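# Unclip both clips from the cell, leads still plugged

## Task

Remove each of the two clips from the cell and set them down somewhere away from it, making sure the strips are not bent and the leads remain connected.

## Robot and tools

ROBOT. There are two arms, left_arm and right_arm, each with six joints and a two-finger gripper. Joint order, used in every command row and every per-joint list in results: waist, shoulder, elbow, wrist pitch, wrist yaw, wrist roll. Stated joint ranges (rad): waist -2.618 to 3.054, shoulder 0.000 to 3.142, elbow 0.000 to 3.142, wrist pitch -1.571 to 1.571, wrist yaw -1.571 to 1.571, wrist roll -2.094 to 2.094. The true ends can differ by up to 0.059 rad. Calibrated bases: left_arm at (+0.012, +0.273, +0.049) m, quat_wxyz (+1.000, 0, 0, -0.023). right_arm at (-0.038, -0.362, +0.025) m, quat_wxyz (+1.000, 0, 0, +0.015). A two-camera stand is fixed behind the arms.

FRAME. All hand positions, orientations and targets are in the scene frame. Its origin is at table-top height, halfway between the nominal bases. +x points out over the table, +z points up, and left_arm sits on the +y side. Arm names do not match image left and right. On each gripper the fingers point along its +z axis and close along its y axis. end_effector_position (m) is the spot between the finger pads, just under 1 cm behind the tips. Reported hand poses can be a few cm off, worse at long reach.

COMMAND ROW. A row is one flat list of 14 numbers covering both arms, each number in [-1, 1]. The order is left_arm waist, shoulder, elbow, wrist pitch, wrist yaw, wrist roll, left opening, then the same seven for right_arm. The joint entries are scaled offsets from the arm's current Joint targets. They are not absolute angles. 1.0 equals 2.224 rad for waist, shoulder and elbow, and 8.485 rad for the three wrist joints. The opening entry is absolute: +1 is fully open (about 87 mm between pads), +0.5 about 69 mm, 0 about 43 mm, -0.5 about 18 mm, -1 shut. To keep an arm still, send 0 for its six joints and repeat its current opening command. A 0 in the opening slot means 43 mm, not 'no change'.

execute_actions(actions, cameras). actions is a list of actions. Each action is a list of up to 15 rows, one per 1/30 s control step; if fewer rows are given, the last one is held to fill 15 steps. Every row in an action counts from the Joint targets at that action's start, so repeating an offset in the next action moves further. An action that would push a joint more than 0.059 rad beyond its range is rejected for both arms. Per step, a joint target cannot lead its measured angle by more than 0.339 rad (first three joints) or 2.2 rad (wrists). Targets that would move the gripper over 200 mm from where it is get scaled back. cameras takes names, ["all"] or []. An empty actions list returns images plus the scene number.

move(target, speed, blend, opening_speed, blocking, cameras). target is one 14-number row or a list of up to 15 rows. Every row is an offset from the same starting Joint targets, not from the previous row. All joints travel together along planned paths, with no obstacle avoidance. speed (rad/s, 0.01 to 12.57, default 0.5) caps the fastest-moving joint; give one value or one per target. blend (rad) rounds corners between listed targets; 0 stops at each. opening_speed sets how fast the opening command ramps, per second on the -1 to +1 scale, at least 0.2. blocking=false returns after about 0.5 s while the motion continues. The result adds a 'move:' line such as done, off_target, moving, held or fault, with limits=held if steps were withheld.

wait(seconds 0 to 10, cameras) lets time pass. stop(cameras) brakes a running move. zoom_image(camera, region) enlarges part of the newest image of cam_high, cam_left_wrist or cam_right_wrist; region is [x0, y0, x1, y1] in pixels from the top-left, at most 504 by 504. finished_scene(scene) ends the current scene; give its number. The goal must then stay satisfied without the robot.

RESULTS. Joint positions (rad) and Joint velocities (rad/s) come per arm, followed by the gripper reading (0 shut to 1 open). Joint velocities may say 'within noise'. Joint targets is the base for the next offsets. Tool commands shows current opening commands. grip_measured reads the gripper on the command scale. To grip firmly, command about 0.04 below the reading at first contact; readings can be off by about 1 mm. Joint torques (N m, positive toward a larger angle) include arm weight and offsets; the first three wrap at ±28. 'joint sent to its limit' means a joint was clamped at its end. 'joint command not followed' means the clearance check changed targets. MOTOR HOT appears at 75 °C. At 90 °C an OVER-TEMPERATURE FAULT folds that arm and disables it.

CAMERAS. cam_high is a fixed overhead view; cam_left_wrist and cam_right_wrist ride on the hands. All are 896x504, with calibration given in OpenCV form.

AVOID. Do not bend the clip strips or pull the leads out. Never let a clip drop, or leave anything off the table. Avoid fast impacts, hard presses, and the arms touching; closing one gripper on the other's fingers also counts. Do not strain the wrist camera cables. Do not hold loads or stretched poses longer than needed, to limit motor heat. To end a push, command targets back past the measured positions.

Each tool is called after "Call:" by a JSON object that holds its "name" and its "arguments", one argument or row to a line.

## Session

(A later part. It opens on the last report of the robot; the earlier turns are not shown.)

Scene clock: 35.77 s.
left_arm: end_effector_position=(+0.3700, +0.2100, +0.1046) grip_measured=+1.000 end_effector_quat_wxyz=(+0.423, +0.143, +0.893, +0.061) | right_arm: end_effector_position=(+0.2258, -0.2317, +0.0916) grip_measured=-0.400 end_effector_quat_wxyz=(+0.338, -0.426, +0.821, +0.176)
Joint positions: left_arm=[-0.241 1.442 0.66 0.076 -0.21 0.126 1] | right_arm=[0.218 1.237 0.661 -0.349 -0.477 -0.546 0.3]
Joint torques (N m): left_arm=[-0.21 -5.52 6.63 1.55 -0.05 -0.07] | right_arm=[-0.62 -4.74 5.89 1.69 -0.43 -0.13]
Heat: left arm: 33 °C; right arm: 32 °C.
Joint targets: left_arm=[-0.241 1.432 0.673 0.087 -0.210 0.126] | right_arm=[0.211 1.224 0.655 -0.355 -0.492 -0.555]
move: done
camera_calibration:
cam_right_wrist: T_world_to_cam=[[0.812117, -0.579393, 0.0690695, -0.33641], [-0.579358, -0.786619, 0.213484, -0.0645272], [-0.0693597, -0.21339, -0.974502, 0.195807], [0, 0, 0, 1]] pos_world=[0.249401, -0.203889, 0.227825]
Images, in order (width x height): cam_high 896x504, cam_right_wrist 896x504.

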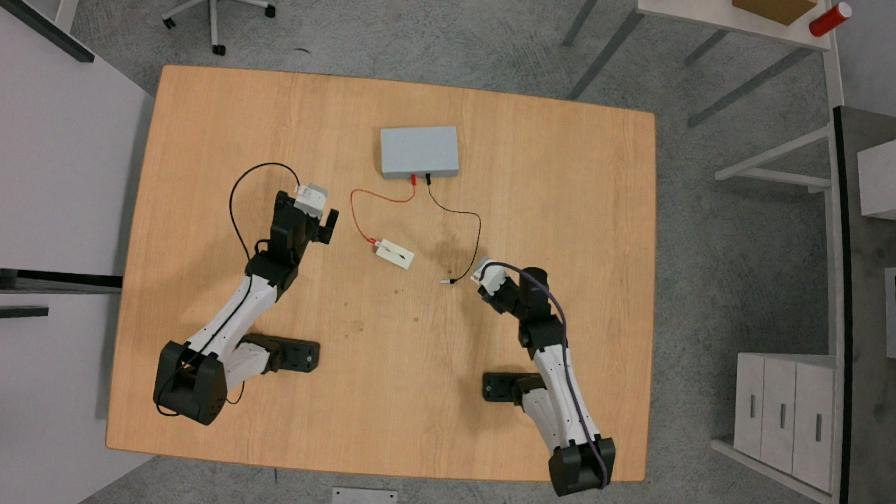

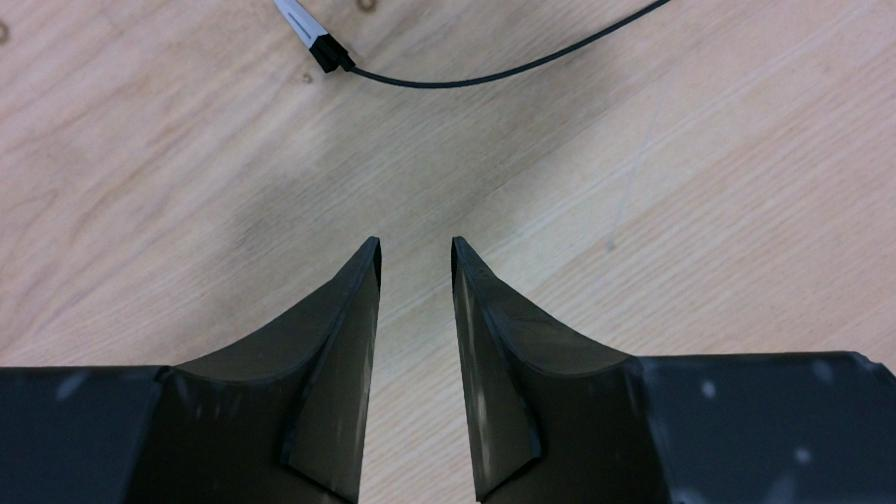

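Call:
{"name": "move", "arguments": {
  "target": [
    [-0.0,-0.08,0.35,-0.1,0.07,0.12,0.0,0,0,0,0,0,0,-0.4],
    [0.0121,0.25,0.525,-0.155,0.1162,0.1932,0.0,0,0,0,0,0,0,-0.4]
  ],
  "speed": 0.8,
  "cameras": ["cam_left_wrist","cam_high"]
}}

Scene clock: 42.40 s.
left_arm: end_effector_position=(+0.3989, +0.0720, +0.1954) grip_measured=+0.000 end_effector_quat_wxyz=(+0.309, +0.801, +0.465, -0.218) | right_arm: end_effector_position=(+0.2257, -0.2317, +0.0915) grip_measured=-0.400 end_effector_quat_wxyz=(+0.338, -0.426, +0.821, +0.176)
Joint positions: left_arm=[-0.221 1.992 1.817 -1.222 0.759 1.753 0.5] | right_arm=[0.218 1.237 0.661 -0.35 -0.477 -0.546 0.3]
Joint torques (N m): left_arm=[0.4 -8.98 7.34 0.45 0.66 0.02] | right_arm=[-0.61 -4.7 5.86 1.7 -0.41 -0.14]
Heat: left arm: 34 °C; right arm: 32 °C.
Joint targets: left_arm=[-0.214 1.988 1.841 -1.228 0.776 1.765] | right_arm=[0.211 1.224 0.655 -0.355 -0.492 -0.555]
move: done
camera_calibration:
cam_left_wrist: T_world_to_cam=[[-0.870301, 0.414065, -0.266695, 0.363292], [0.419247, 0.906988, 0.0400469, -0.204659], [0.258471, -0.0769582, -0.962949, 0.231434], [0, 0, 0, 1]] pos_world=[0.342157, 0.0530073, 0.327943]
Images, in order (width x height): cam_high 896x504, cam_left_wrist 896x504.

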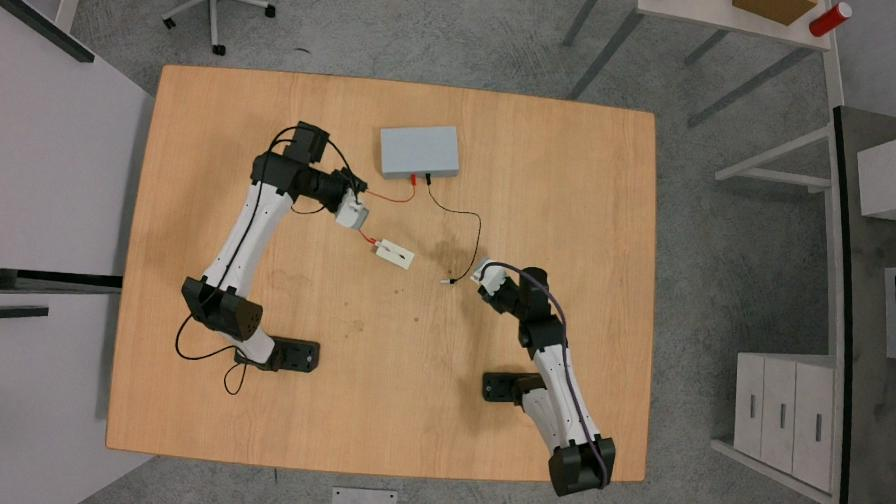

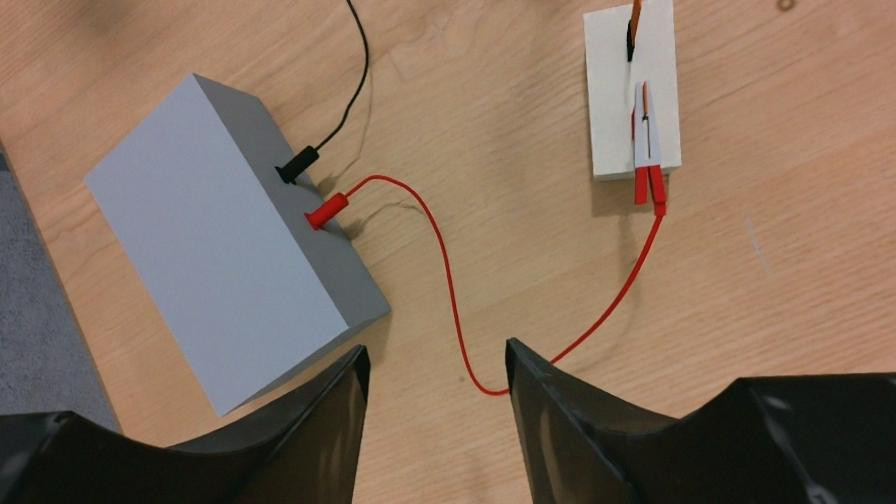

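Call:
{"name": "move", "arguments": {
  "target": [-0.0148,-0.0171,-0.1102,-0.0062,0.0025,-0.0052,0,0,0,0,0,0,0,-0.4],
  "speed": 0.3,
  "cameras": ["cam_left_wrist"]
}}

Scene clock: 45.50 s.
left_arm: end_effector_position=(+0.3316, +0.0798, +0.1376) grip_measured=+0.000 end_effector_quat_wxyz=(+0.217, +0.772, +0.508, -0.315) | right_arm: end_effector_position=(+0.2257, -0.2317, +0.0915) grip_measured=-0.400 end_effector_quat_wxyz=(+0.338, -0.426, +0.821, +0.176)
Joint positions: left_arm=[-0.24 1.992 1.596 -1.273 0.78 1.73 0.5] | right_arm=[0.218 1.237 0.661 -0.35 -0.477 -0.546 0.3]
Joint torques (N m): left_arm=[-0.7 -11.89 4.93 0.08 0.71 -0.14] | right_arm=[-0.64 -4.72 5.87 1.7 -0.42 -0.14]
Heat: left arm: 35 °C; right arm: 32 °C.
Joint targets: left_arm=[-0.247 1.950 1.596 -1.280 0.797 1.721] | right_arm=[0.211 1.224 0.655 -0.355 -0.492 -0.555]
move: off_target (left_arm); left_arm: the shoulder is farthest, 0.042 rad from its target
camera_calibration:
cam_left_wrist: T_world_to_cam=[[-0.905134, 0.425026, 0.00927147, 0.258747], [0.424654, 0.904941, -0.0274043, -0.173645], [-0.0200377, -0.0208674, -0.999581, 0.286659], [0, 0, 0, 1]] pos_world=[0.313684, 0.0531464, 0.279381]
Images, in order (width x height): cam_left_wrist 896x504.

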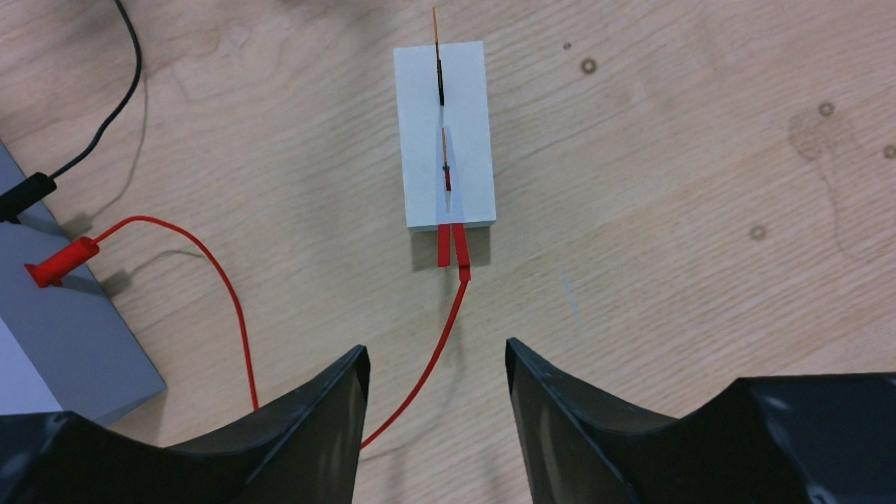

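Call:
{"name": "move", "arguments": {
  "target": [-0.0286,-0.0135,-0.05,0.0184,0.0002,-0.011,0,0,0,0,0,0,0,-0.4],
  "speed": 0.15,
  "cameras": ["cam_left_wrist"]
}}

Scene clock: 48.53 s.
left_arm: end_effector_position=(+0.3167, +0.0608, +0.1202) grip_measured=+0.000 end_effector_quat_wxyz=(+0.213, +0.770, +0.511, -0.317) | right_arm: end_effector_position=(+0.2257, -0.2317, +0.0915) grip_measured=-0.400 end_effector_quat_wxyz=(+0.338, -0.426, +0.821, +0.176)
Joint positions: left_arm=[-0.303 1.963 1.487 -1.136 0.783 1.637 0.5] | right_arm=[0.218 1.237 0.661 -0.35 -0.477 -0.546 0.3]
Joint torques (N m): left_arm=[-0.73 -11.84 4.79 0.35 0.69 -0.16] | right_arm=[-0.61 -4.72 5.89 1.69 -0.43 -0.13]
Heat: left arm: 36 °C; right arm: 32 °C.
Joint targets: left_arm=[-0.310 1.920 1.484 -1.124 0.799 1.628] | right_arm=[0.211 1.224 0.655 -0.355 -0.492 -0.555]
move: off_target (left_arm); left_arm: the shoulder is farthest, 0.043 rad from its target
camera_calibration:
cam_left_wrist: T_world_to_cam=[[-0.90644, 0.421882, 0.0195368, 0.252913], [0.42135, 0.906516, -0.0263259, -0.149726], [-0.0288168, -0.015631, -0.999462, 0.271017], [0, 0, 0, 1]] pos_world=[0.300147, 0.0332658, 0.261988]
Images, in order (width x height): cam_left_wrist 896x504.

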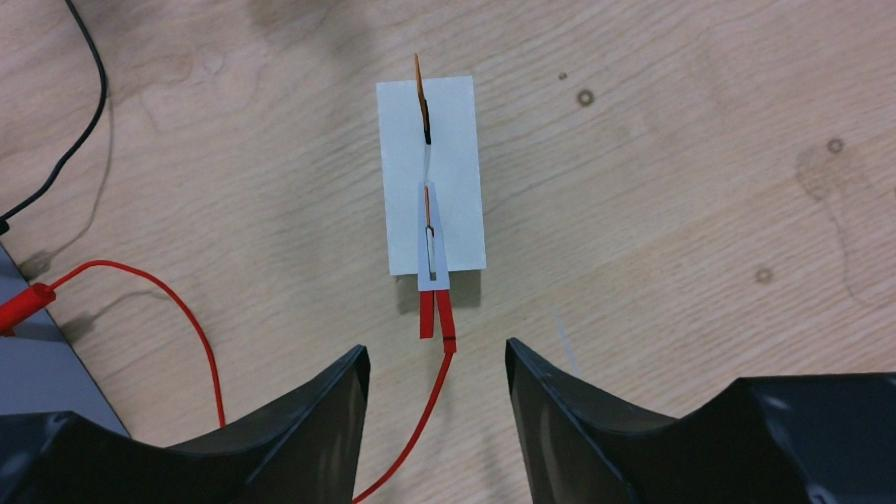

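Call:
{"name": "move", "arguments": {
  "target": [-0.0193,-0.0256,-0.0549,0.0193,0,-0.0161,0,0,0,0,0,0,0,-0.4],
  "speed": 0.12,
  "cameras": ["cam_left_wrist"]
}}

Scene clock: 51.57 s.
left_arm: end_effector_position=(+0.3057, +0.0487, +0.1106) grip_measured=+0.000 end_effector_quat_wxyz=(+0.223, +0.756, +0.531, -0.310) | right_arm: end_effector_position=(+0.2257, -0.2317, +0.0915) grip_measured=-0.400 end_effector_quat_wxyz=(+0.338, -0.426, +0.821, +0.176)
Joint positions: left_arm=[-0.346 1.904 1.364 -0.974 0.783 1.5 0.5] | right_arm=[0.218 1.237 0.661 -0.35 -0.477 -0.546 0.3]
Joint torques (N m): left_arm=[-0.81 -11.25 4.89 0.58 0.69 -0.16] | right_arm=[-0.59 -4.7 5.86 1.69 -0.41 -0.13]
Heat: left arm: 37 °C; right arm: 32 °C.
Joint targets: left_arm=[-0.353 1.863 1.362 -0.960 0.799 1.491] | right_arm=[0.211 1.224 0.655 -0.355 -0.492 -0.555]
move: off_target (left_arm); left_arm: the shoulder is farthest, 0.041 rad from its target
camera_calibration:
cam_left_wrist: T_world_to_cam=[[-0.927988, 0.372246, 0.0164387, 0.25758], [0.371742, 0.927935, -0.0272782, -0.120274], [-0.0254082, -0.0192029, -0.999493, 0.260033], [0, 0, 0, 1]] pos_world=[0.290349, 0.0207164, 0.252386]
Images, in order (width x height): cam_left_wrist 896x504.

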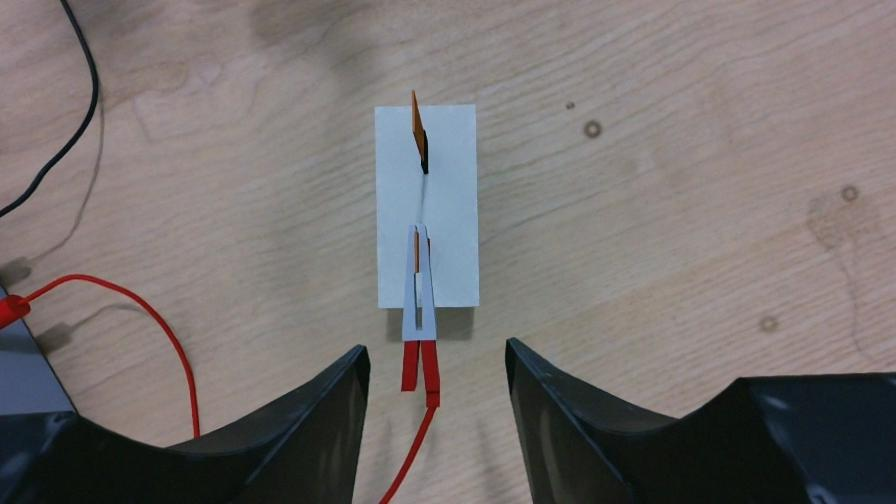

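Call:
{"name": "move", "arguments": {
  "target": [-0.0036,0.0254,0.0126,0.002,0,-0.0013,-0.3,0,0,0,0,0,0,-0.4],
  "speed": 0.1,
  "opening_speed": 1,
  "cameras": ["cam_left_wrist"]
}}

Call:
{"name": "zoom_image", "arguments": {
  "camera": "cam_left_wrist",
  "region": [330, 200, 540, 430]
}}

Scene clock: 53.30 s.
left_arm: end_effector_position=(+0.3071, +0.0458, +0.1081) grip_measured=-0.300 end_effector_quat_wxyz=(+0.224, +0.755, +0.532, -0.310) | right_arm: end_effector_position=(+0.2257, -0.2317, +0.0915) grip_measured=-0.400 end_effector_quat_wxyz=(+0.338, -0.426, +0.821, +0.176)
Joint positions: left_arm=[-0.351 1.912 1.364 -0.957 0.783 1.489 0.35] | right_arm=[0.218 1.237 0.661 -0.35 -0.477 -0.546 0.3]
Joint torques (N m): left_arm=[-0.99 -7.19 7.19 0.49 0.68 -0.18] | right_arm=[-0.68 -4.75 5.89 1.69 -0.41 -0.14]
Heat: left arm: 37 °C; right arm: 32 °C.
Joint targets: left_arm=[-0.361 1.920 1.390 -0.944 0.799 1.480] | right_arm=[0.211 1.224 0.655 -0.355 -0.492 -0.555]
move: done
camera_calibration:
cam_left_wrist: T_world_to_cam=[[-0.928865, 0.370082, 0.0157878, 0.260423], [0.369568, 0.928776, -0.0281836, -0.117413], [-0.0250936, -0.0203441, -0.999478, 0.257441], [0, 0, 0, 1]] pos_world=[0.29175, 0.0179102, 0.249886]
Images, in order (width x height): cam_left_wrist 896x504.

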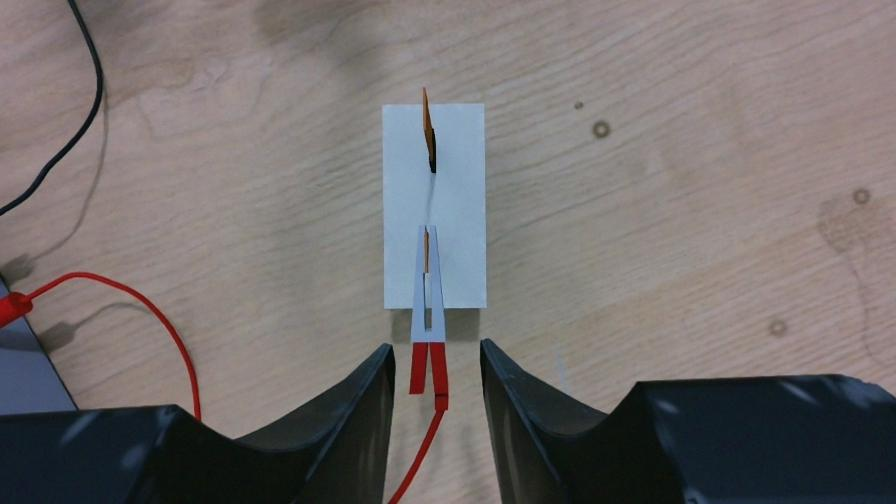

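Scaled by 2.191.

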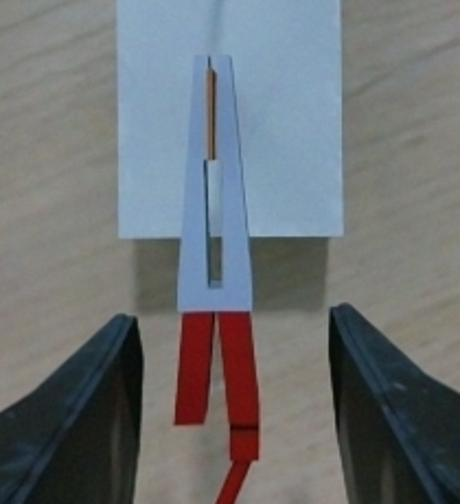

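Call:
{"name": "move", "arguments": {
  "target": [-0.0036,0.0072,0.0054,0.0005,0,-0.0009,-0.5,0,0,0,0,0,0,-0.4],
  "speed": 0.1,
  "opening_speed": 1,
  "cameras": ["cam_left_wrist"]
}}

Call:
{"name": "zoom_image", "arguments": {
  "camera": "cam_left_wrist",
  "region": [330, 200, 540, 430]
}}

Scene clock: 54.50 s.
left_arm: end_effector_position=(+0.3083, +0.0414, +0.1062) grip_measured=-0.500 end_effector_quat_wxyz=(+0.222, +0.756, +0.531, -0.312) | right_arm: end_effector_position=(+0.2257, -0.2317, +0.0915) grip_measured=-0.400 end_effector_quat_wxyz=(+0.338, -0.426, +0.821, +0.176)
Joint positions: left_arm=[-0.361 1.927 1.377 -0.953 0.783 1.482 0.25] | right_arm=[0.218 1.237 0.661 -0.35 -0.477 -0.546 0.3]
Joint torques (N m): left_arm=[-0.99 -7.24 7.13 0.48 0.69 -0.18] | right_arm=[-0.66 -4.77 5.87 1.7 -0.42 -0.14]
Heat: left arm: 37 °C; right arm: 32 °C.
Joint targets: left_arm=[-0.369 1.936 1.402 -0.939 0.799 1.472] | right_arm=[0.211 1.224 0.655 -0.355 -0.492 -0.555]
move: done
camera_calibration:
cam_left_wrist: T_world_to_cam=[[-0.927031, 0.374523, 0.0186076, 0.262201], [0.373944, 0.927013, -0.0284963, -0.115023], [-0.027922, -0.0194588, -0.999421, 0.256393], [0, 0, 0, 1]] pos_world=[0.29324, 0.013417, 0.248088]
Images, in order (width x height): cam_left_wrist 896x504.

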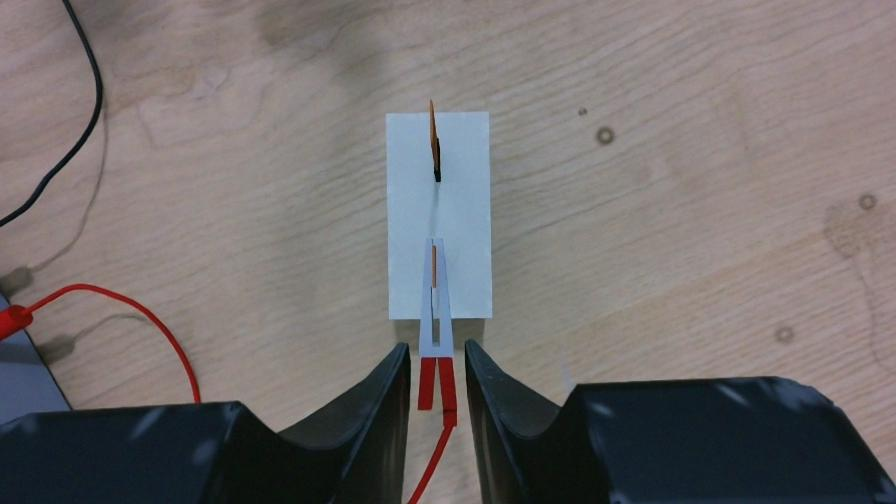

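Scaled by 2.191.

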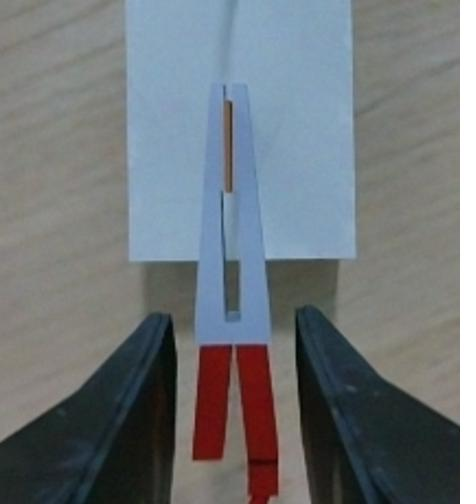

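Call:
{"name": "move", "arguments": {
  "target": [0.007,0,0,0,0,0,-0.55,0,0,0,0,0,0,-0.4],
  "speed": 0.1,
  "opening_speed": 1,
  "cameras": ["cam_left_wrist"]
}}

Call:
{"name": "zoom_image", "arguments": {
  "camera": "cam_left_wrist",
  "region": [330, 200, 540, 430]
}}

Scene clock: 55.60 s.
left_arm: end_effector_position=(+0.3084, +0.0413, +0.1063) grip_measured=-0.550 end_effector_quat_wxyz=(+0.222, +0.756, +0.531, -0.312) | right_arm: end_effector_position=(+0.2257, -0.2317, +0.0915) grip_measured=-0.400 end_effector_quat_wxyz=(+0.338, -0.426, +0.821, +0.176)
Joint positions: left_arm=[-0.361 1.927 1.378 -0.953 0.783 1.481 0.225] | right_arm=[0.218 1.237 0.661 -0.35 -0.477 -0.546 0.3]
Joint torques (N m): left_arm=[0.46 -7.2 7.06 0.51 0.68 -0.15] | right_arm=[-0.58 -4.78 5.89 1.7 -0.41 -0.14]
Heat: left arm: 37 °C; right arm: 32 °C.
Joint targets: left_arm=[-0.353 1.936 1.402 -0.939 0.799 1.472] | right_arm=[0.211 1.224 0.655 -0.355 -0.492 -0.555]
move: done
camera_calibration:
cam_left_wrist: T_world_to_cam=[[-0.927227, 0.374027, 0.0188017, 0.262345], [0.373442, 0.927214, -0.0285686, -0.114802], [-0.0281186, -0.0194683, -0.999415, 0.256551], [0, 0, 0, 1]] pos_world=[0.293339, 0.0133166, 0.248188]
Images, in order (width x height): cam_left_wrist 896x504.

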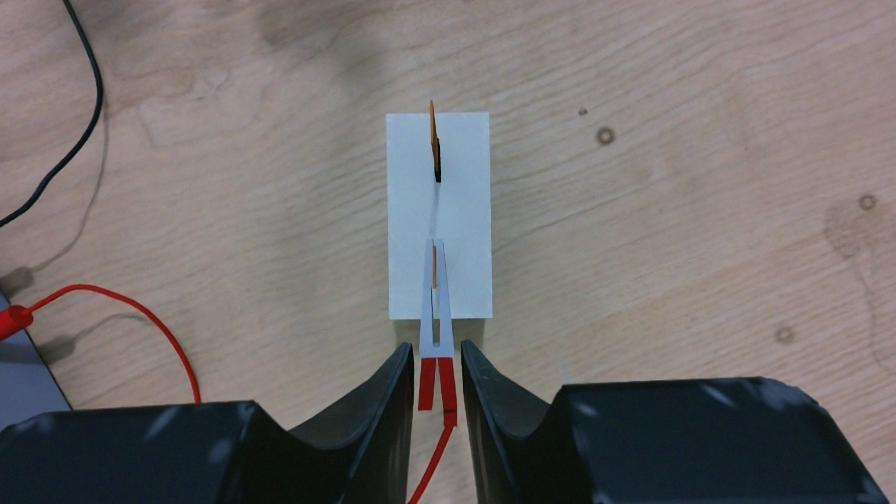

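Scaled by 2.191.

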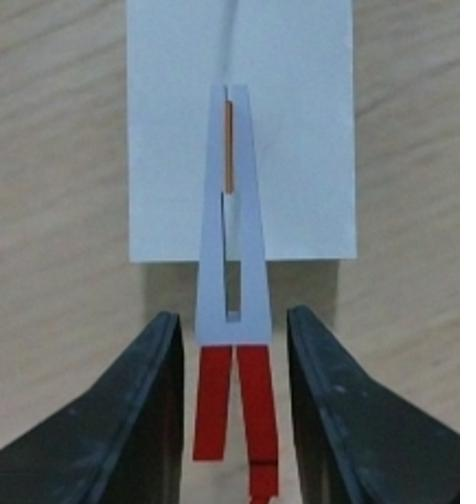

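Little more waist, then see.

Call:
{"name": "move", "arguments": {
  "target": [0.0022,0,0,0,0,0,-0.6,0,0,0,0,0,0,-0.4],
  "speed": 0.1,
  "opening_speed": 1,
  "cameras": ["cam_left_wrist"]
}}

Call:
{"name": "zoom_image", "arguments": {
  "camera": "cam_left_wrist",
  "region": [330, 200, 540, 430]
}}

Scene clock: 56.50 s.
left_arm: end_effector_position=(+0.3093, +0.0425, +0.1063) grip_measured=-0.600 end_effector_quat_wxyz=(+0.223, +0.755, +0.532, -0.311) | right_arm: end_effector_position=(+0.2257, -0.2317, +0.0915) grip_measured=-0.400 end_effector_quat_wxyz=(+0.338, -0.426, +0.821, +0.176)
Joint positions: left_arm=[-0.357 1.927 1.378 -0.953 0.783 1.481 0.2] | right_arm=[0.218 1.237 0.661 -0.35 -0.477 -0.546 0.3]
Joint torques (N m): left_arm=[0.53 -7.25 7.05 0.52 0.68 -0.15] | right_arm=[-0.64 -4.7 5.87 1.69 -0.41 -0.13]
Heat: left arm: 37 °C; right arm: 32 °C.
Joint targets: left_arm=[-0.349 1.936 1.402 -0.939 0.799 1.472] | right_arm=[0.211 1.224 0.655 -0.355 -0.492 -0.555]
move: done
camera_calibration:
cam_left_wrist: T_world_to_cam=[[-0.928646, 0.370492, 0.0187704, 0.263337], [0.369909, 0.92863, -0.0285141, -0.115187], [-0.027995, -0.0195361, -0.999417, 0.256565], [0, 0, 0, 1]] pos_world=[0.294338, 0.0144138, 0.248188]
Images, in order (width x height): cam_left_wrist 896x504.

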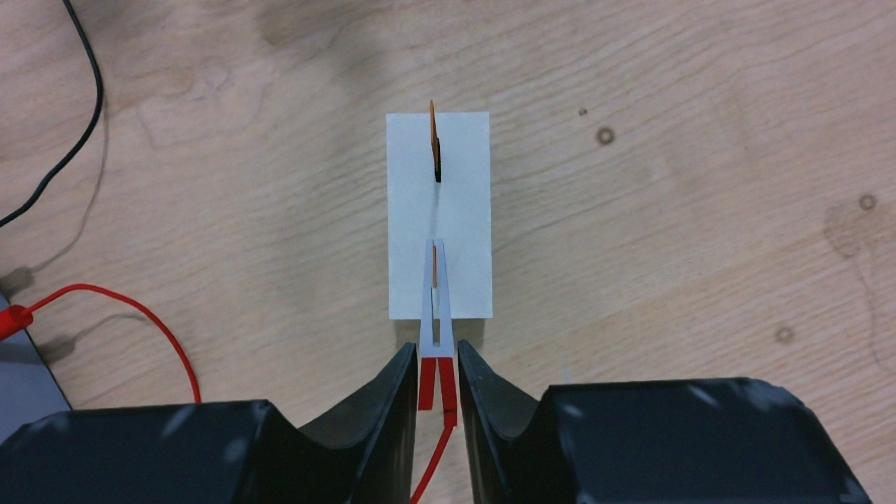

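Scaled by 2.191.

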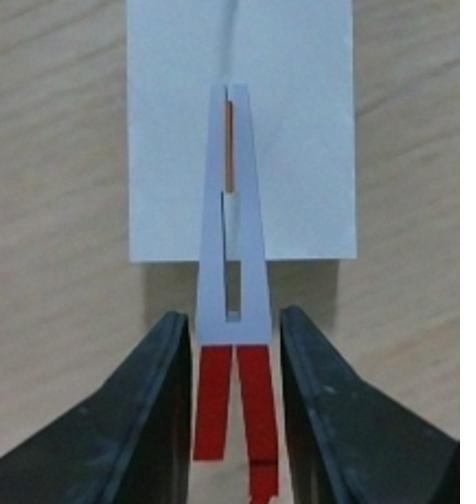

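Call:
{"name": "move", "arguments": {
  "target": [0.0018,0,0,0,0,0,-0.6,0,0,0,0,0,0,-0.4],
  "speed": 0.1
}}

Call:
{"name": "wait", "arguments": {
  "seconds": 0.2,
  "cameras": ["cam_left_wrist"]
}}

Call:
{"name": "zoom_image", "arguments": {
  "camera": "cam_left_wrist",
  "region": [330, 200, 540, 430]
}}

Scene clock: 57.53 s.
left_arm: end_effector_position=(+0.3105, +0.0439, +0.1063) grip_measured=-0.600 end_effector_quat_wxyz=(+0.224, +0.754, +0.534, -0.311) | right_arm: end_effector_position=(+0.2257, -0.2317, +0.0915) grip_measured=-0.400 end_effector_quat_wxyz=(+0.338, -0.426, +0.821, +0.176)
Joint positions: left_arm=[-0.353 1.927 1.378 -0.952 0.783 1.481 0.2] | right_arm=[0.218 1.237 0.661 -0.35 -0.477 -0.546 0.3]
Joint torques (N m): left_arm=[0.39 -7.2 7.08 0.52 0.69 -0.15] | right_arm=[-0.57 -4.74 5.9 1.68 -0.42 -0.14]
Heat: left arm: 37 °C; right arm: 32 °C.
Joint targets: left_arm=[-0.345 1.936 1.402 -0.939 0.799 1.472] | right_arm=[0.211 1.224 0.655 -0.355 -0.492 -0.555]
move: done

Scene clock: 57.73 s.
left_arm: end_effector_position=(+0.3105, +0.0439, +0.1063) grip_measured=-0.600 end_effector_quat_wxyz=(+0.224, +0.754, +0.534, -0.311) | right_arm: end_effector_position=(+0.2257, -0.2317, +0.0915) grip_measured=-0.400 end_effector_quat_wxyz=(+0.338, -0.426, +0.821, +0.176)
Joint positions: left_arm=[-0.353 1.927 1.378 -0.952 0.783 1.481 0.2] | right_arm=[0.218 1.237 0.661 -0.35 -0.477 -0.546 0.3]
Joint torques (N m): left_arm=[0.42 -7.27 7.08 0.52 0.69 -0.15] | right_arm=[-0.61 -4.74 5.91 1.7 -0.43 -0.13]
Heat: left arm: 37 °C; right arm: 32 °C.
Joint targets: left_arm=[-0.345 1.936 1.402 -0.939 0.799 1.472] | right_arm=[0.211 1.224 0.655 -0.355 -0.492 -0.555]
Tool commands: left_gripper/opening=-0.6 right_gripper/opening=-0.4
wait: 0.20 s; at rest by 0.17 s
camera_calibration:
cam_left_wrist: T_world_to_cam=[[-0.930473, 0.365897, 0.0184048, 0.264732], [0.365321, 0.930444, -0.0285314, -0.115632], [-0.0275641, -0.019824, -0.999423, 0.256507], [0, 0, 0, 1]] pos_world=[0.295639, 0.0158095, 0.248188]
Images, in order (width x height): cam_left_wrist 896x504.

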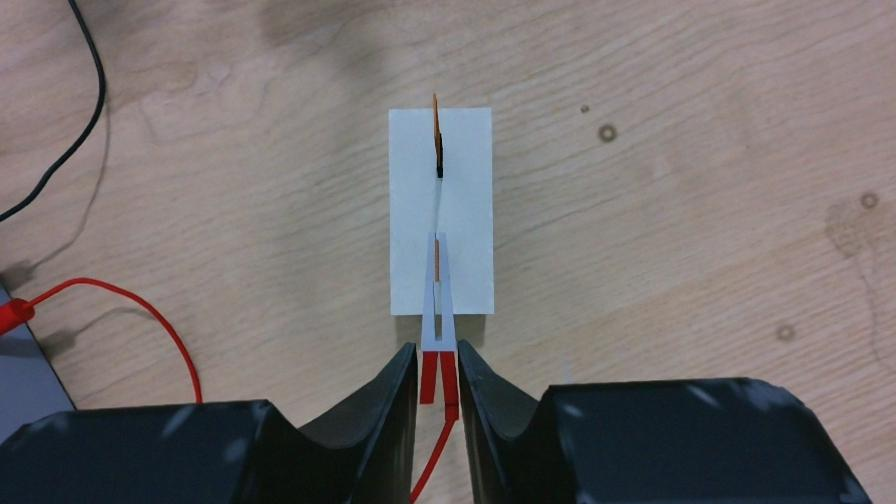

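Scaled by 2.191.

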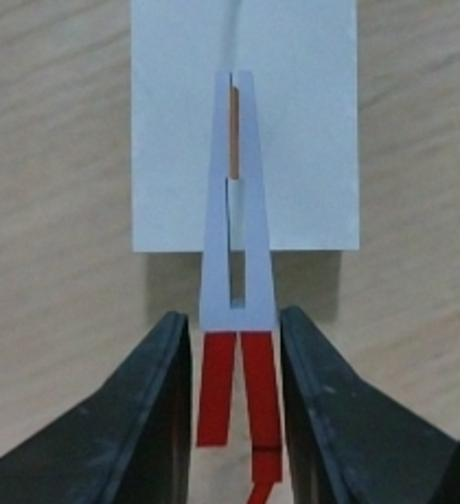

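Call:
{"name": "move", "arguments": {
  "target": [0,0,0,0,0,0,-1,0,0,0,0,0,0,-0.4],
  "opening_speed": 0.3
}}

Call:
{"name": "wait", "arguments": {
  "seconds": 0.1,
  "cameras": ["cam_left_wrist"]
}}

Call:
{"name": "zoom_image", "arguments": {
  "camera": "cam_left_wrist",
  "region": [330, 200, 540, 430]
}}

Scene clock: 59.53 s.
left_arm: end_effector_position=(+0.3105, +0.0439, +0.1063) grip_measured=-0.717 end_effector_quat_wxyz=(+0.224, +0.754, +0.534, -0.311) | right_arm: end_effector_position=(+0.2257, -0.2317, +0.0915) grip_measured=-0.400 end_effector_quat_wxyz=(+0.338, -0.426, +0.821, +0.176)
Joint positions: left_arm=[-0.353 1.927 1.378 -0.952 0.783 1.48 0.142] | right_arm=[0.218 1.237 0.661 -0.35 -0.477 -0.546 0.3]
Joint torques (N m): left_arm=[0.39 -7.23 7.08 0.52 0.68 -0.14] | right_arm=[-0.61 -4.71 5.87 1.7 -0.41 -0.15]
Heat: left arm: 37 °C; right arm: 32 °C.
Joint targets: left_arm=[-0.345 1.936 1.402 -0.939 0.799 1.472] | right_arm=[0.211 1.224 0.655 -0.355 -0.492 -0.555]
move: done

Scene clock: 59.63 s.
left_arm: end_effector_position=(+0.3105, +0.0439, +0.1063) grip_measured=-0.717 end_effector_quat_wxyz=(+0.224, +0.754, +0.534, -0.311) | right_arm: end_effector_position=(+0.2257, -0.2317, +0.0915) grip_measured=-0.400 end_effector_quat_wxyz=(+0.338, -0.426, +0.821, +0.176)
Joint positions: left_arm=[-0.353 1.927 1.378 -0.952 0.783 1.48 0.142] | right_arm=[0.218 1.237 0.661 -0.35 -0.477 -0.546 0.3]
Joint torques (N m): left_arm=[0.4 -7.23 7.08 0.51 0.69 -0.13] | right_arm=[-0.65 -4.71 5.87 1.69 -0.42 -0.13]
Heat: left arm: 37 °C; right arm: 32 °C.
Joint targets: left_arm=[-0.345 1.936 1.402 -0.939 0.799 1.472] | right_arm=[0.211 1.224 0.655 -0.355 -0.492 -0.555]
Tool commands: left_gripper/opening=-1.0 right_gripper/opening=-0.4
wait: 0.10 s; no rest
camera_calibration:
cam_left_wrist: T_world_to_cam=[[-0.930657, 0.3654, 0.0189518, 0.264656], [0.364814, 0.930643, -0.0285254, -0.115486], [-0.0280605, -0.0196335, -0.999413, 0.256649], [0, 0, 0, 1]] pos_world=[0.295637, 0.0158099, 0.248188]
Images, in order (width x height): cam_left_wrist 896x504.

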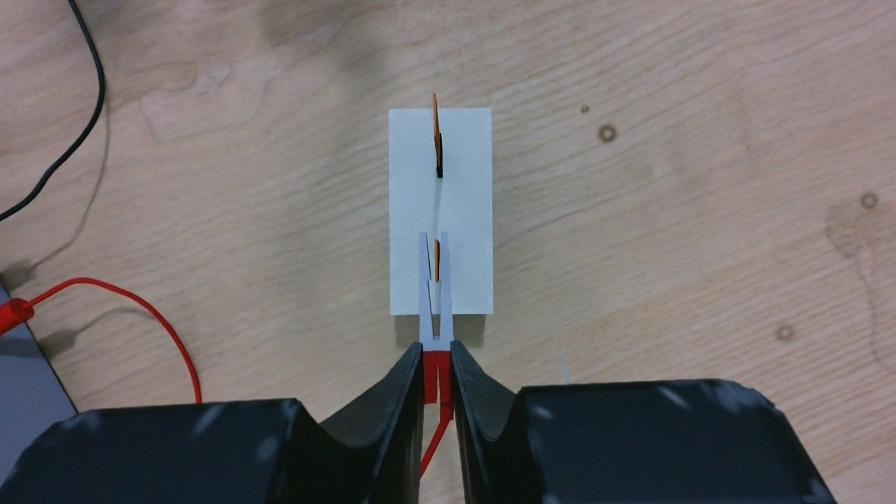

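Scaled by 2.191.

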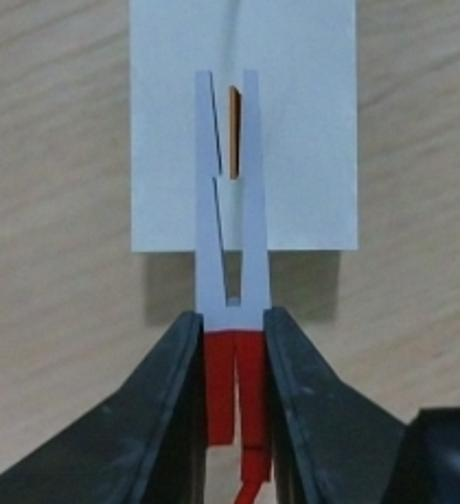

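Call:
{"name": "move", "arguments": {
  "target": [0,-0.0175,-0.0124,0,0,0,-1,0,0,0,0,0,0,-0.4],
  "speed": 0.08
}}

Call:
{"name": "wait", "arguments": {
  "seconds": 0.1,
  "cameras": ["cam_left_wrist"]
}}

Call:
{"name": "zoom_image", "arguments": {
  "camera": "cam_left_wrist",
  "region": [330, 200, 540, 430]
}}

Scene clock: 60.93 s.
left_arm: end_effector_position=(+0.3105, +0.0439, +0.1063) grip_measured=-0.717 end_effector_quat_wxyz=(+0.224, +0.754, +0.534, -0.311) | right_arm: end_effector_position=(+0.2257, -0.2317, +0.0915) grip_measured=-0.400 end_effector_quat_wxyz=(+0.338, -0.426, +0.821, +0.176)
Joint positions: left_arm=[-0.353 1.927 1.378 -0.952 0.783 1.48 0.142] | right_arm=[0.218 1.237 0.661 -0.35 -0.477 -0.546 0.3]
Joint torques (N m): left_arm=[0.4 -10.55 4.82 0.51 0.69 -0.13] | right_arm=[-0.61 -4.74 5.96 1.7 -0.41 -0.12]
Heat: left arm: 37 °C; right arm: 32 °C.
Joint targets: left_arm=[-0.345 1.897 1.375 -0.939 0.799 1.472] | right_arm=[0.211 1.224 0.655 -0.355 -0.492 -0.555]
move: done

Scene clock: 61.03 s.
left_arm: end_effector_position=(+0.3105, +0.0439, +0.1063) grip_measured=-0.717 end_effector_quat_wxyz=(+0.224, +0.754, +0.534, -0.311) | right_arm: end_effector_position=(+0.2257, -0.2317, +0.0915) grip_measured=-0.400 end_effector_quat_wxyz=(+0.338, -0.426, +0.821, +0.176)
Joint positions: left_arm=[-0.353 1.927 1.378 -0.952 0.783 1.48 0.142] | right_arm=[0.218 1.237 0.661 -0.35 -0.477 -0.546 0.3]
Joint torques (N m): left_arm=[0.42 -10.58 4.82 0.51 0.69 -0.14] | right_arm=[-0.59 -4.72 5.9 1.68 -0.42 -0.13]
Heat: left arm: 37 °C; right arm: 32 °C.
Joint targets: left_arm=[-0.345 1.897 1.375 -0.939 0.799 1.472] | right_arm=[0.211 1.224 0.655 -0.355 -0.492 -0.555]
Tool commands: left_gripper/opening=-1.0 right_gripper/opening=-0.4
wait: 0.10 s; no rest
camera_calibration:
cam_left_wrist: T_world_to_cam=[[-0.930657, 0.3654, 0.0189518, 0.264656], [0.364814, 0.930643, -0.0285254, -0.115486], [-0.0280605, -0.0196335, -0.999413, 0.256649], [0, 0, 0, 1]] pos_world=[0.295637, 0.0158099, 0.248188]
Images, in order (width x height): cam_left_wrist 896x504.

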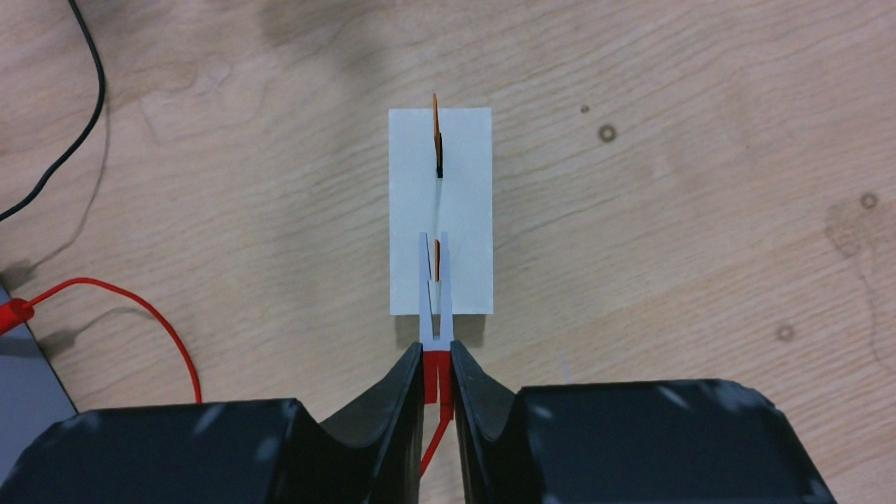

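Scaled by 2.191.

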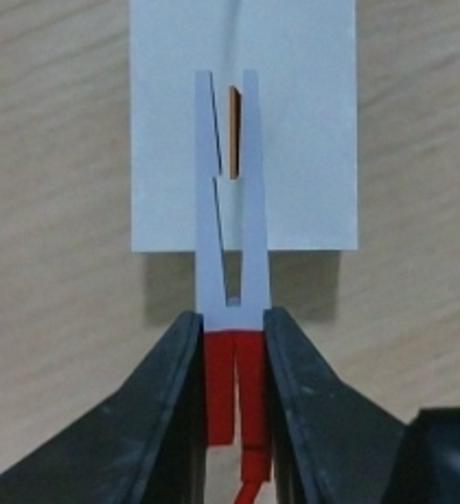

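Call:
{"name": "move", "arguments": {
  "target": [0,-0.0062,-0.0035,0,0,0,-1,0,0,0,0,0,0,-0.4],
  "speed": 0.08
}}

Call:
{"name": "wait", "arguments": {
  "seconds": 0.1,
  "cameras": ["cam_left_wrist"]
}}

Call:
{"name": "zoom_image", "arguments": {
  "camera": "cam_left_wrist",
  "region": [330, 200, 540, 430]
}}

Scene clock: 61.97 s.
left_arm: end_effector_position=(+0.3087, +0.0447, +0.1043) grip_measured=-0.717 end_effector_quat_wxyz=(+0.221, +0.753, +0.535, -0.312) | right_arm: end_effector_position=(+0.2257, -0.2317, +0.0915) grip_measured=-0.400 end_effector_quat_wxyz=(+0.338, -0.426, +0.821, +0.176)
Joint positions: left_arm=[-0.353 1.927 1.37 -0.95 0.783 1.48 0.142] | right_arm=[0.218 1.237 0.661 -0.35 -0.477 -0.546 0.3]
Joint torques (N m): left_arm=[0.39 -11.69 4.83 0.5 0.68 -0.14] | right_arm=[-0.65 -4.75 5.87 1.7 -0.42 -0.12]
Heat: left arm: 37 °C; right arm: 32 °C.
Joint targets: left_arm=[-0.345 1.883 1.367 -0.939 0.799 1.472] | right_arm=[0.211 1.224 0.655 -0.355 -0.492 -0.555]
move: off_target (left_arm); left_arm: the shoulder is farthest, 0.044 rad from its target

Scene clock: 62.07 s.
left_arm: end_effector_position=(+0.3087, +0.0447, +0.1043) grip_measured=-0.717 end_effector_quat_wxyz=(+0.221, +0.753, +0.535, -0.312) | right_arm: end_effector_position=(+0.2257, -0.2317, +0.0915) grip_measured=-0.400 end_effector_quat_wxyz=(+0.338, -0.426, +0.821, +0.176)
Joint positions: left_arm=[-0.353 1.927 1.37 -0.95 0.783 1.48 0.142] | right_arm=[0.218 1.237 0.661 -0.35 -0.477 -0.546 0.3]
Joint torques (N m): left_arm=[0.38 -11.71 4.85 0.48 0.69 -0.14] | right_arm=[-0.61 -4.68 5.89 1.68 -0.42 -0.13]
Heat: left arm: 37 °C; right arm: 32 °C.
Joint targets: left_arm=[-0.345 1.883 1.367 -0.939 0.799 1.472] | right_arm=[0.211 1.224 0.655 -0.355 -0.492 -0.555]
Tool commands: left_gripper/opening=-1.0 right_gripper/opening=-0.4
wait: 0.10 s; no rest
camera_calibration:
cam_left_wrist: T_world_to_cam=[[-0.930555, 0.365318, 0.0246897, 0.262152], [0.364628, 0.93072, -0.0284115, -0.115526], [-0.0333584, -0.017436, -0.999291, 0.256129], [0, 0, 0, 1]] pos_world=[0.294615, 0.0162189, 0.246193]
Images, in order (width x height): cam_left_wrist 896x504.

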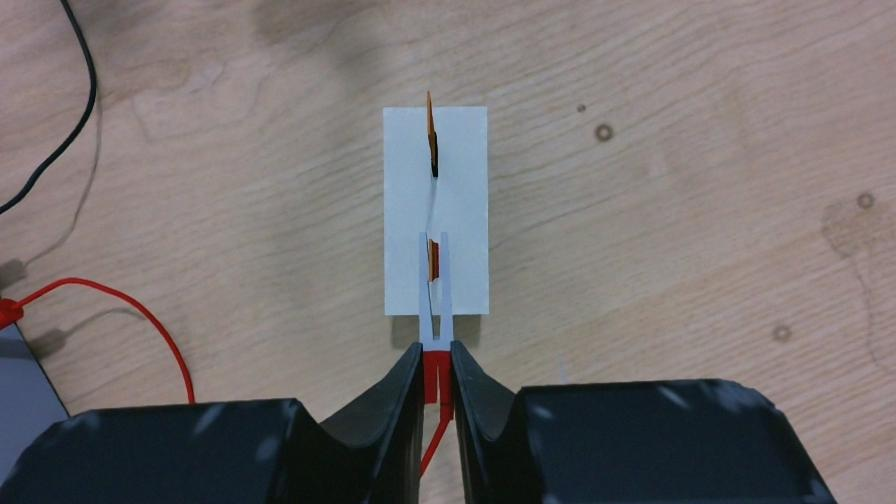

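Scaled by 2.191.

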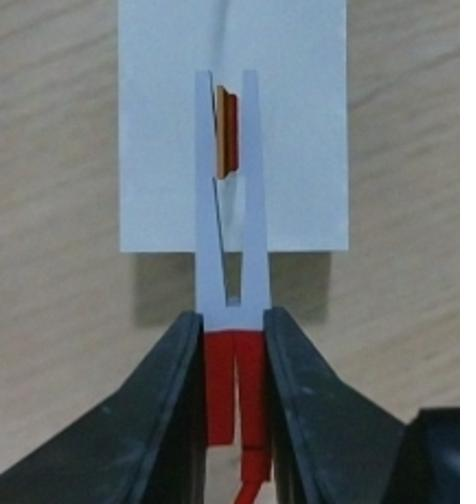

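Call:
{"name": "move", "arguments": {
  "target": [
    [0,0.0211,0.0094,-0.0019,0,0.0019,-1,0,0,0,0,0,0,-0.4],
    [0.0562,0.0517,0.0522,-0.0202,0,0.0229,-1,0,0,0,0,0,0,-0.4]
  ],
  "speed": 0.1
}}

Call:
{"name": "wait", "arguments": {
  "seconds": 0.1,
  "cameras": ["cam_left_wrist"]
}}

Scene clock: 66.53 s.
left_arm: end_effector_position=(+0.3310, +0.0851, +0.1047) grip_measured=-0.717 end_effector_quat_wxyz=(+0.221, +0.752, +0.537, -0.312) | right_arm: end_effector_position=(+0.2257, -0.2317, +0.0915) grip_measured=-0.400 end_effector_quat_wxyz=(+0.338, -0.426, +0.821, +0.176)
Joint positions: left_arm=[-0.226 1.989 1.459 -1.103 0.783 1.653 0.142] | right_arm=[0.218 1.237 0.661 -0.35 -0.477 -0.546 0.3]
Joint torques (N m): left_arm=[0.36 -7.51 6.9 0.14 0.69 0.1] | right_arm=[-0.59 -4.71 5.93 1.69 -0.42 -0.13]
Heat: left arm: 37 °C; right arm: 32 °C.
Joint targets: left_arm=[-0.220 1.998 1.483 -1.110 0.799 1.667] | right_arm=[0.211 1.224 0.655 -0.355 -0.492 -0.555]
move: done

Scene clock: 66.63 s.
left_arm: end_effector_position=(+0.3309, +0.0851, +0.1047) grip_measured=-0.717 end_effector_quat_wxyz=(+0.221, +0.752, +0.537, -0.313) | right_arm: end_effector_position=(+0.2257, -0.2317, +0.0915) grip_measured=-0.400 end_effector_quat_wxyz=(+0.338, -0.426, +0.821, +0.176)
Joint positions: left_arm=[-0.226 1.989 1.459 -1.103 0.783 1.653 0.142] | right_arm=[0.218 1.237 0.661 -0.35 -0.477 -0.546 0.3]
Joint torques (N m): left_arm=[0.32 -7.5 6.9 0.14 0.69 0.07] | right_arm=[-0.65 -4.74 5.91 1.7 -0.41 -0.14]
Heat: left arm: 37 °C; right arm: 32 °C.
Joint targets: left_arm=[-0.220 1.998 1.483 -1.111 0.799 1.666] | right_arm=[0.211 1.224 0.655 -0.355 -0.492 -0.555]
Tool commands: left_gripper/opening=-1.0 right_gripper/opening=-0.4
wait: 0.10 s; no rest
camera_calibration:
cam_left_wrist: T_world_to_cam=[[-0.931773, 0.361948, 0.0281634, 0.268473], [0.361199, 0.932056, -0.0284108, -0.160263], [-0.0365331, -0.0162998, -0.9992, 0.258917], [0, 0, 0, 1]] pos_world=[0.317502, 0.0564213, 0.246595]
Images, in order (width x height): cam_left_wrist 896x504.

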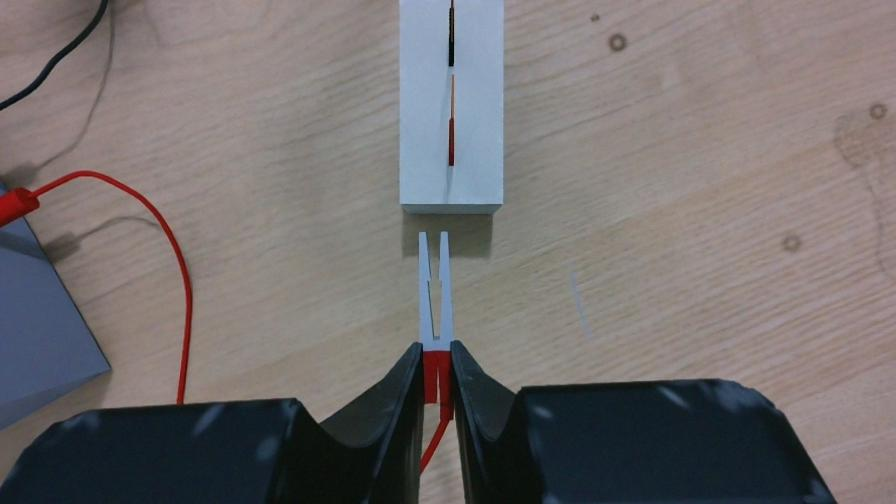

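Call:
{"name": "move", "arguments": {
  "target": [0.0562,-0.0013,-0.1286,0.0331,0,0,-1,0,0,0,0,0,0,-0.4],
  "speed": 0.25,
  "cameras": ["all"]
}}

Scene clock: 69.17 s.
left_arm: end_effector_position=(+0.3256, +0.1303, +0.0449) grip_measured=-0.717 end_effector_quat_wxyz=(+0.241, +0.716, +0.583, -0.298) | right_arm: end_effector_position=(+0.2257, -0.2317, +0.0915) grip_measured=-0.400 end_effector_quat_wxyz=(+0.338, -0.426, +0.821, +0.176)
Joint positions: left_arm=[-0.1 1.989 1.198 -0.842 0.785 1.654 0.142] | right_arm=[0.218 1.237 0.661 -0.35 -0.477 -0.546 0.3]
Joint torques (N m): left_arm=[0.24 -7.31 4.4 0.33 0.66 0.08] | right_arm=[-0.64 -4.67 5.93 1.7 -0.41 -0.13]
Heat: left arm: 37 °C; right arm: 32 °C.
Joint targets: left_arm=[-0.095 1.995 1.197 -0.830 0.799 1.666] | right_arm=[0.211 1.224 0.655 -0.355 -0.492 -0.555]
move: done
camera_calibration:
cam_left_wrist: T_world_to_cam=[[-0.969779, 0.242479, 0.0270541, 0.276726], [0.241674, 0.969896, -0.0299108, -0.168193], [-0.0334924, -0.0224686, -0.999186, 0.199575], [0, 0, 0, 1]] pos_world=[0.315696, 0.100513, 0.186895]
cam_right_wrist: T_world_to_cam=[[0.812181, -0.579375, 0.0684558, -0.336334], [-0.579171, -0.786604, 0.214045, -0.0647557], [-0.0701645, -0.213491, -0.974422, 0.195848], [0, 0, 0, 1]] pos_world=[0.249401, -0.203989, 0.227723]

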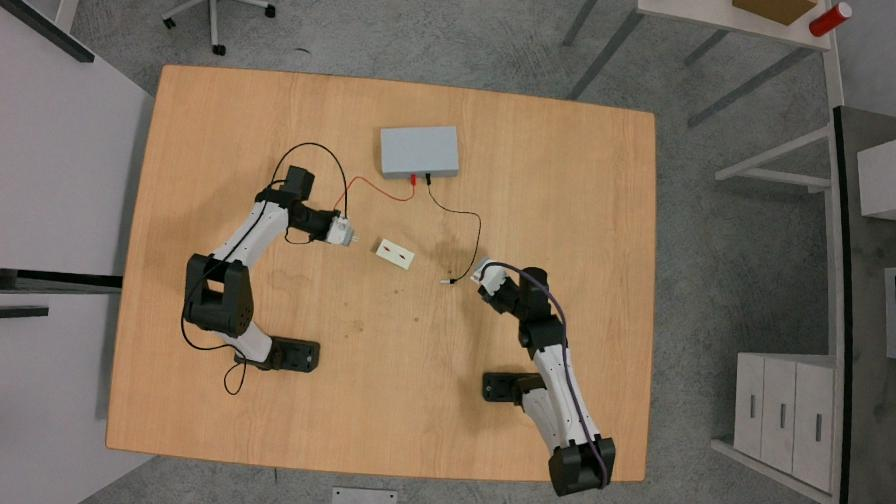

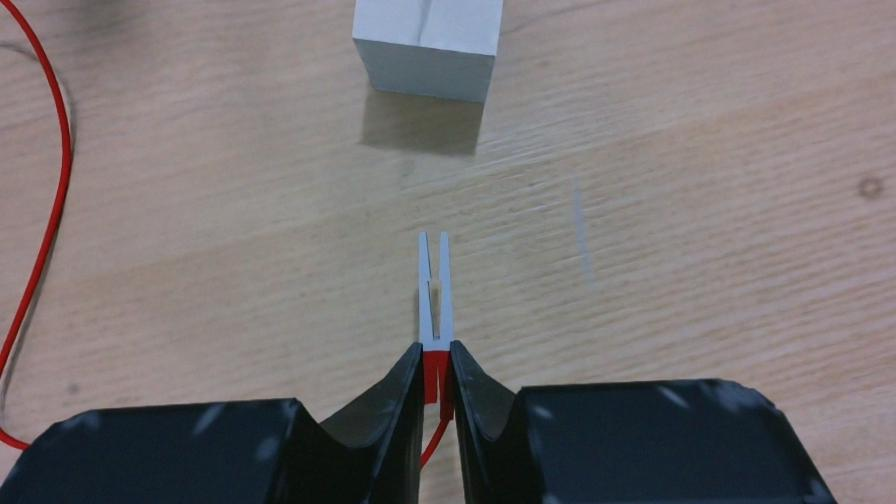

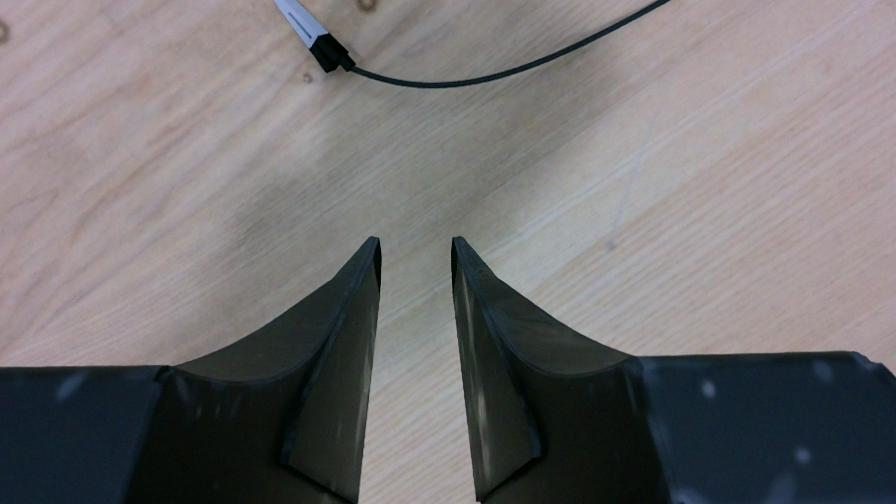

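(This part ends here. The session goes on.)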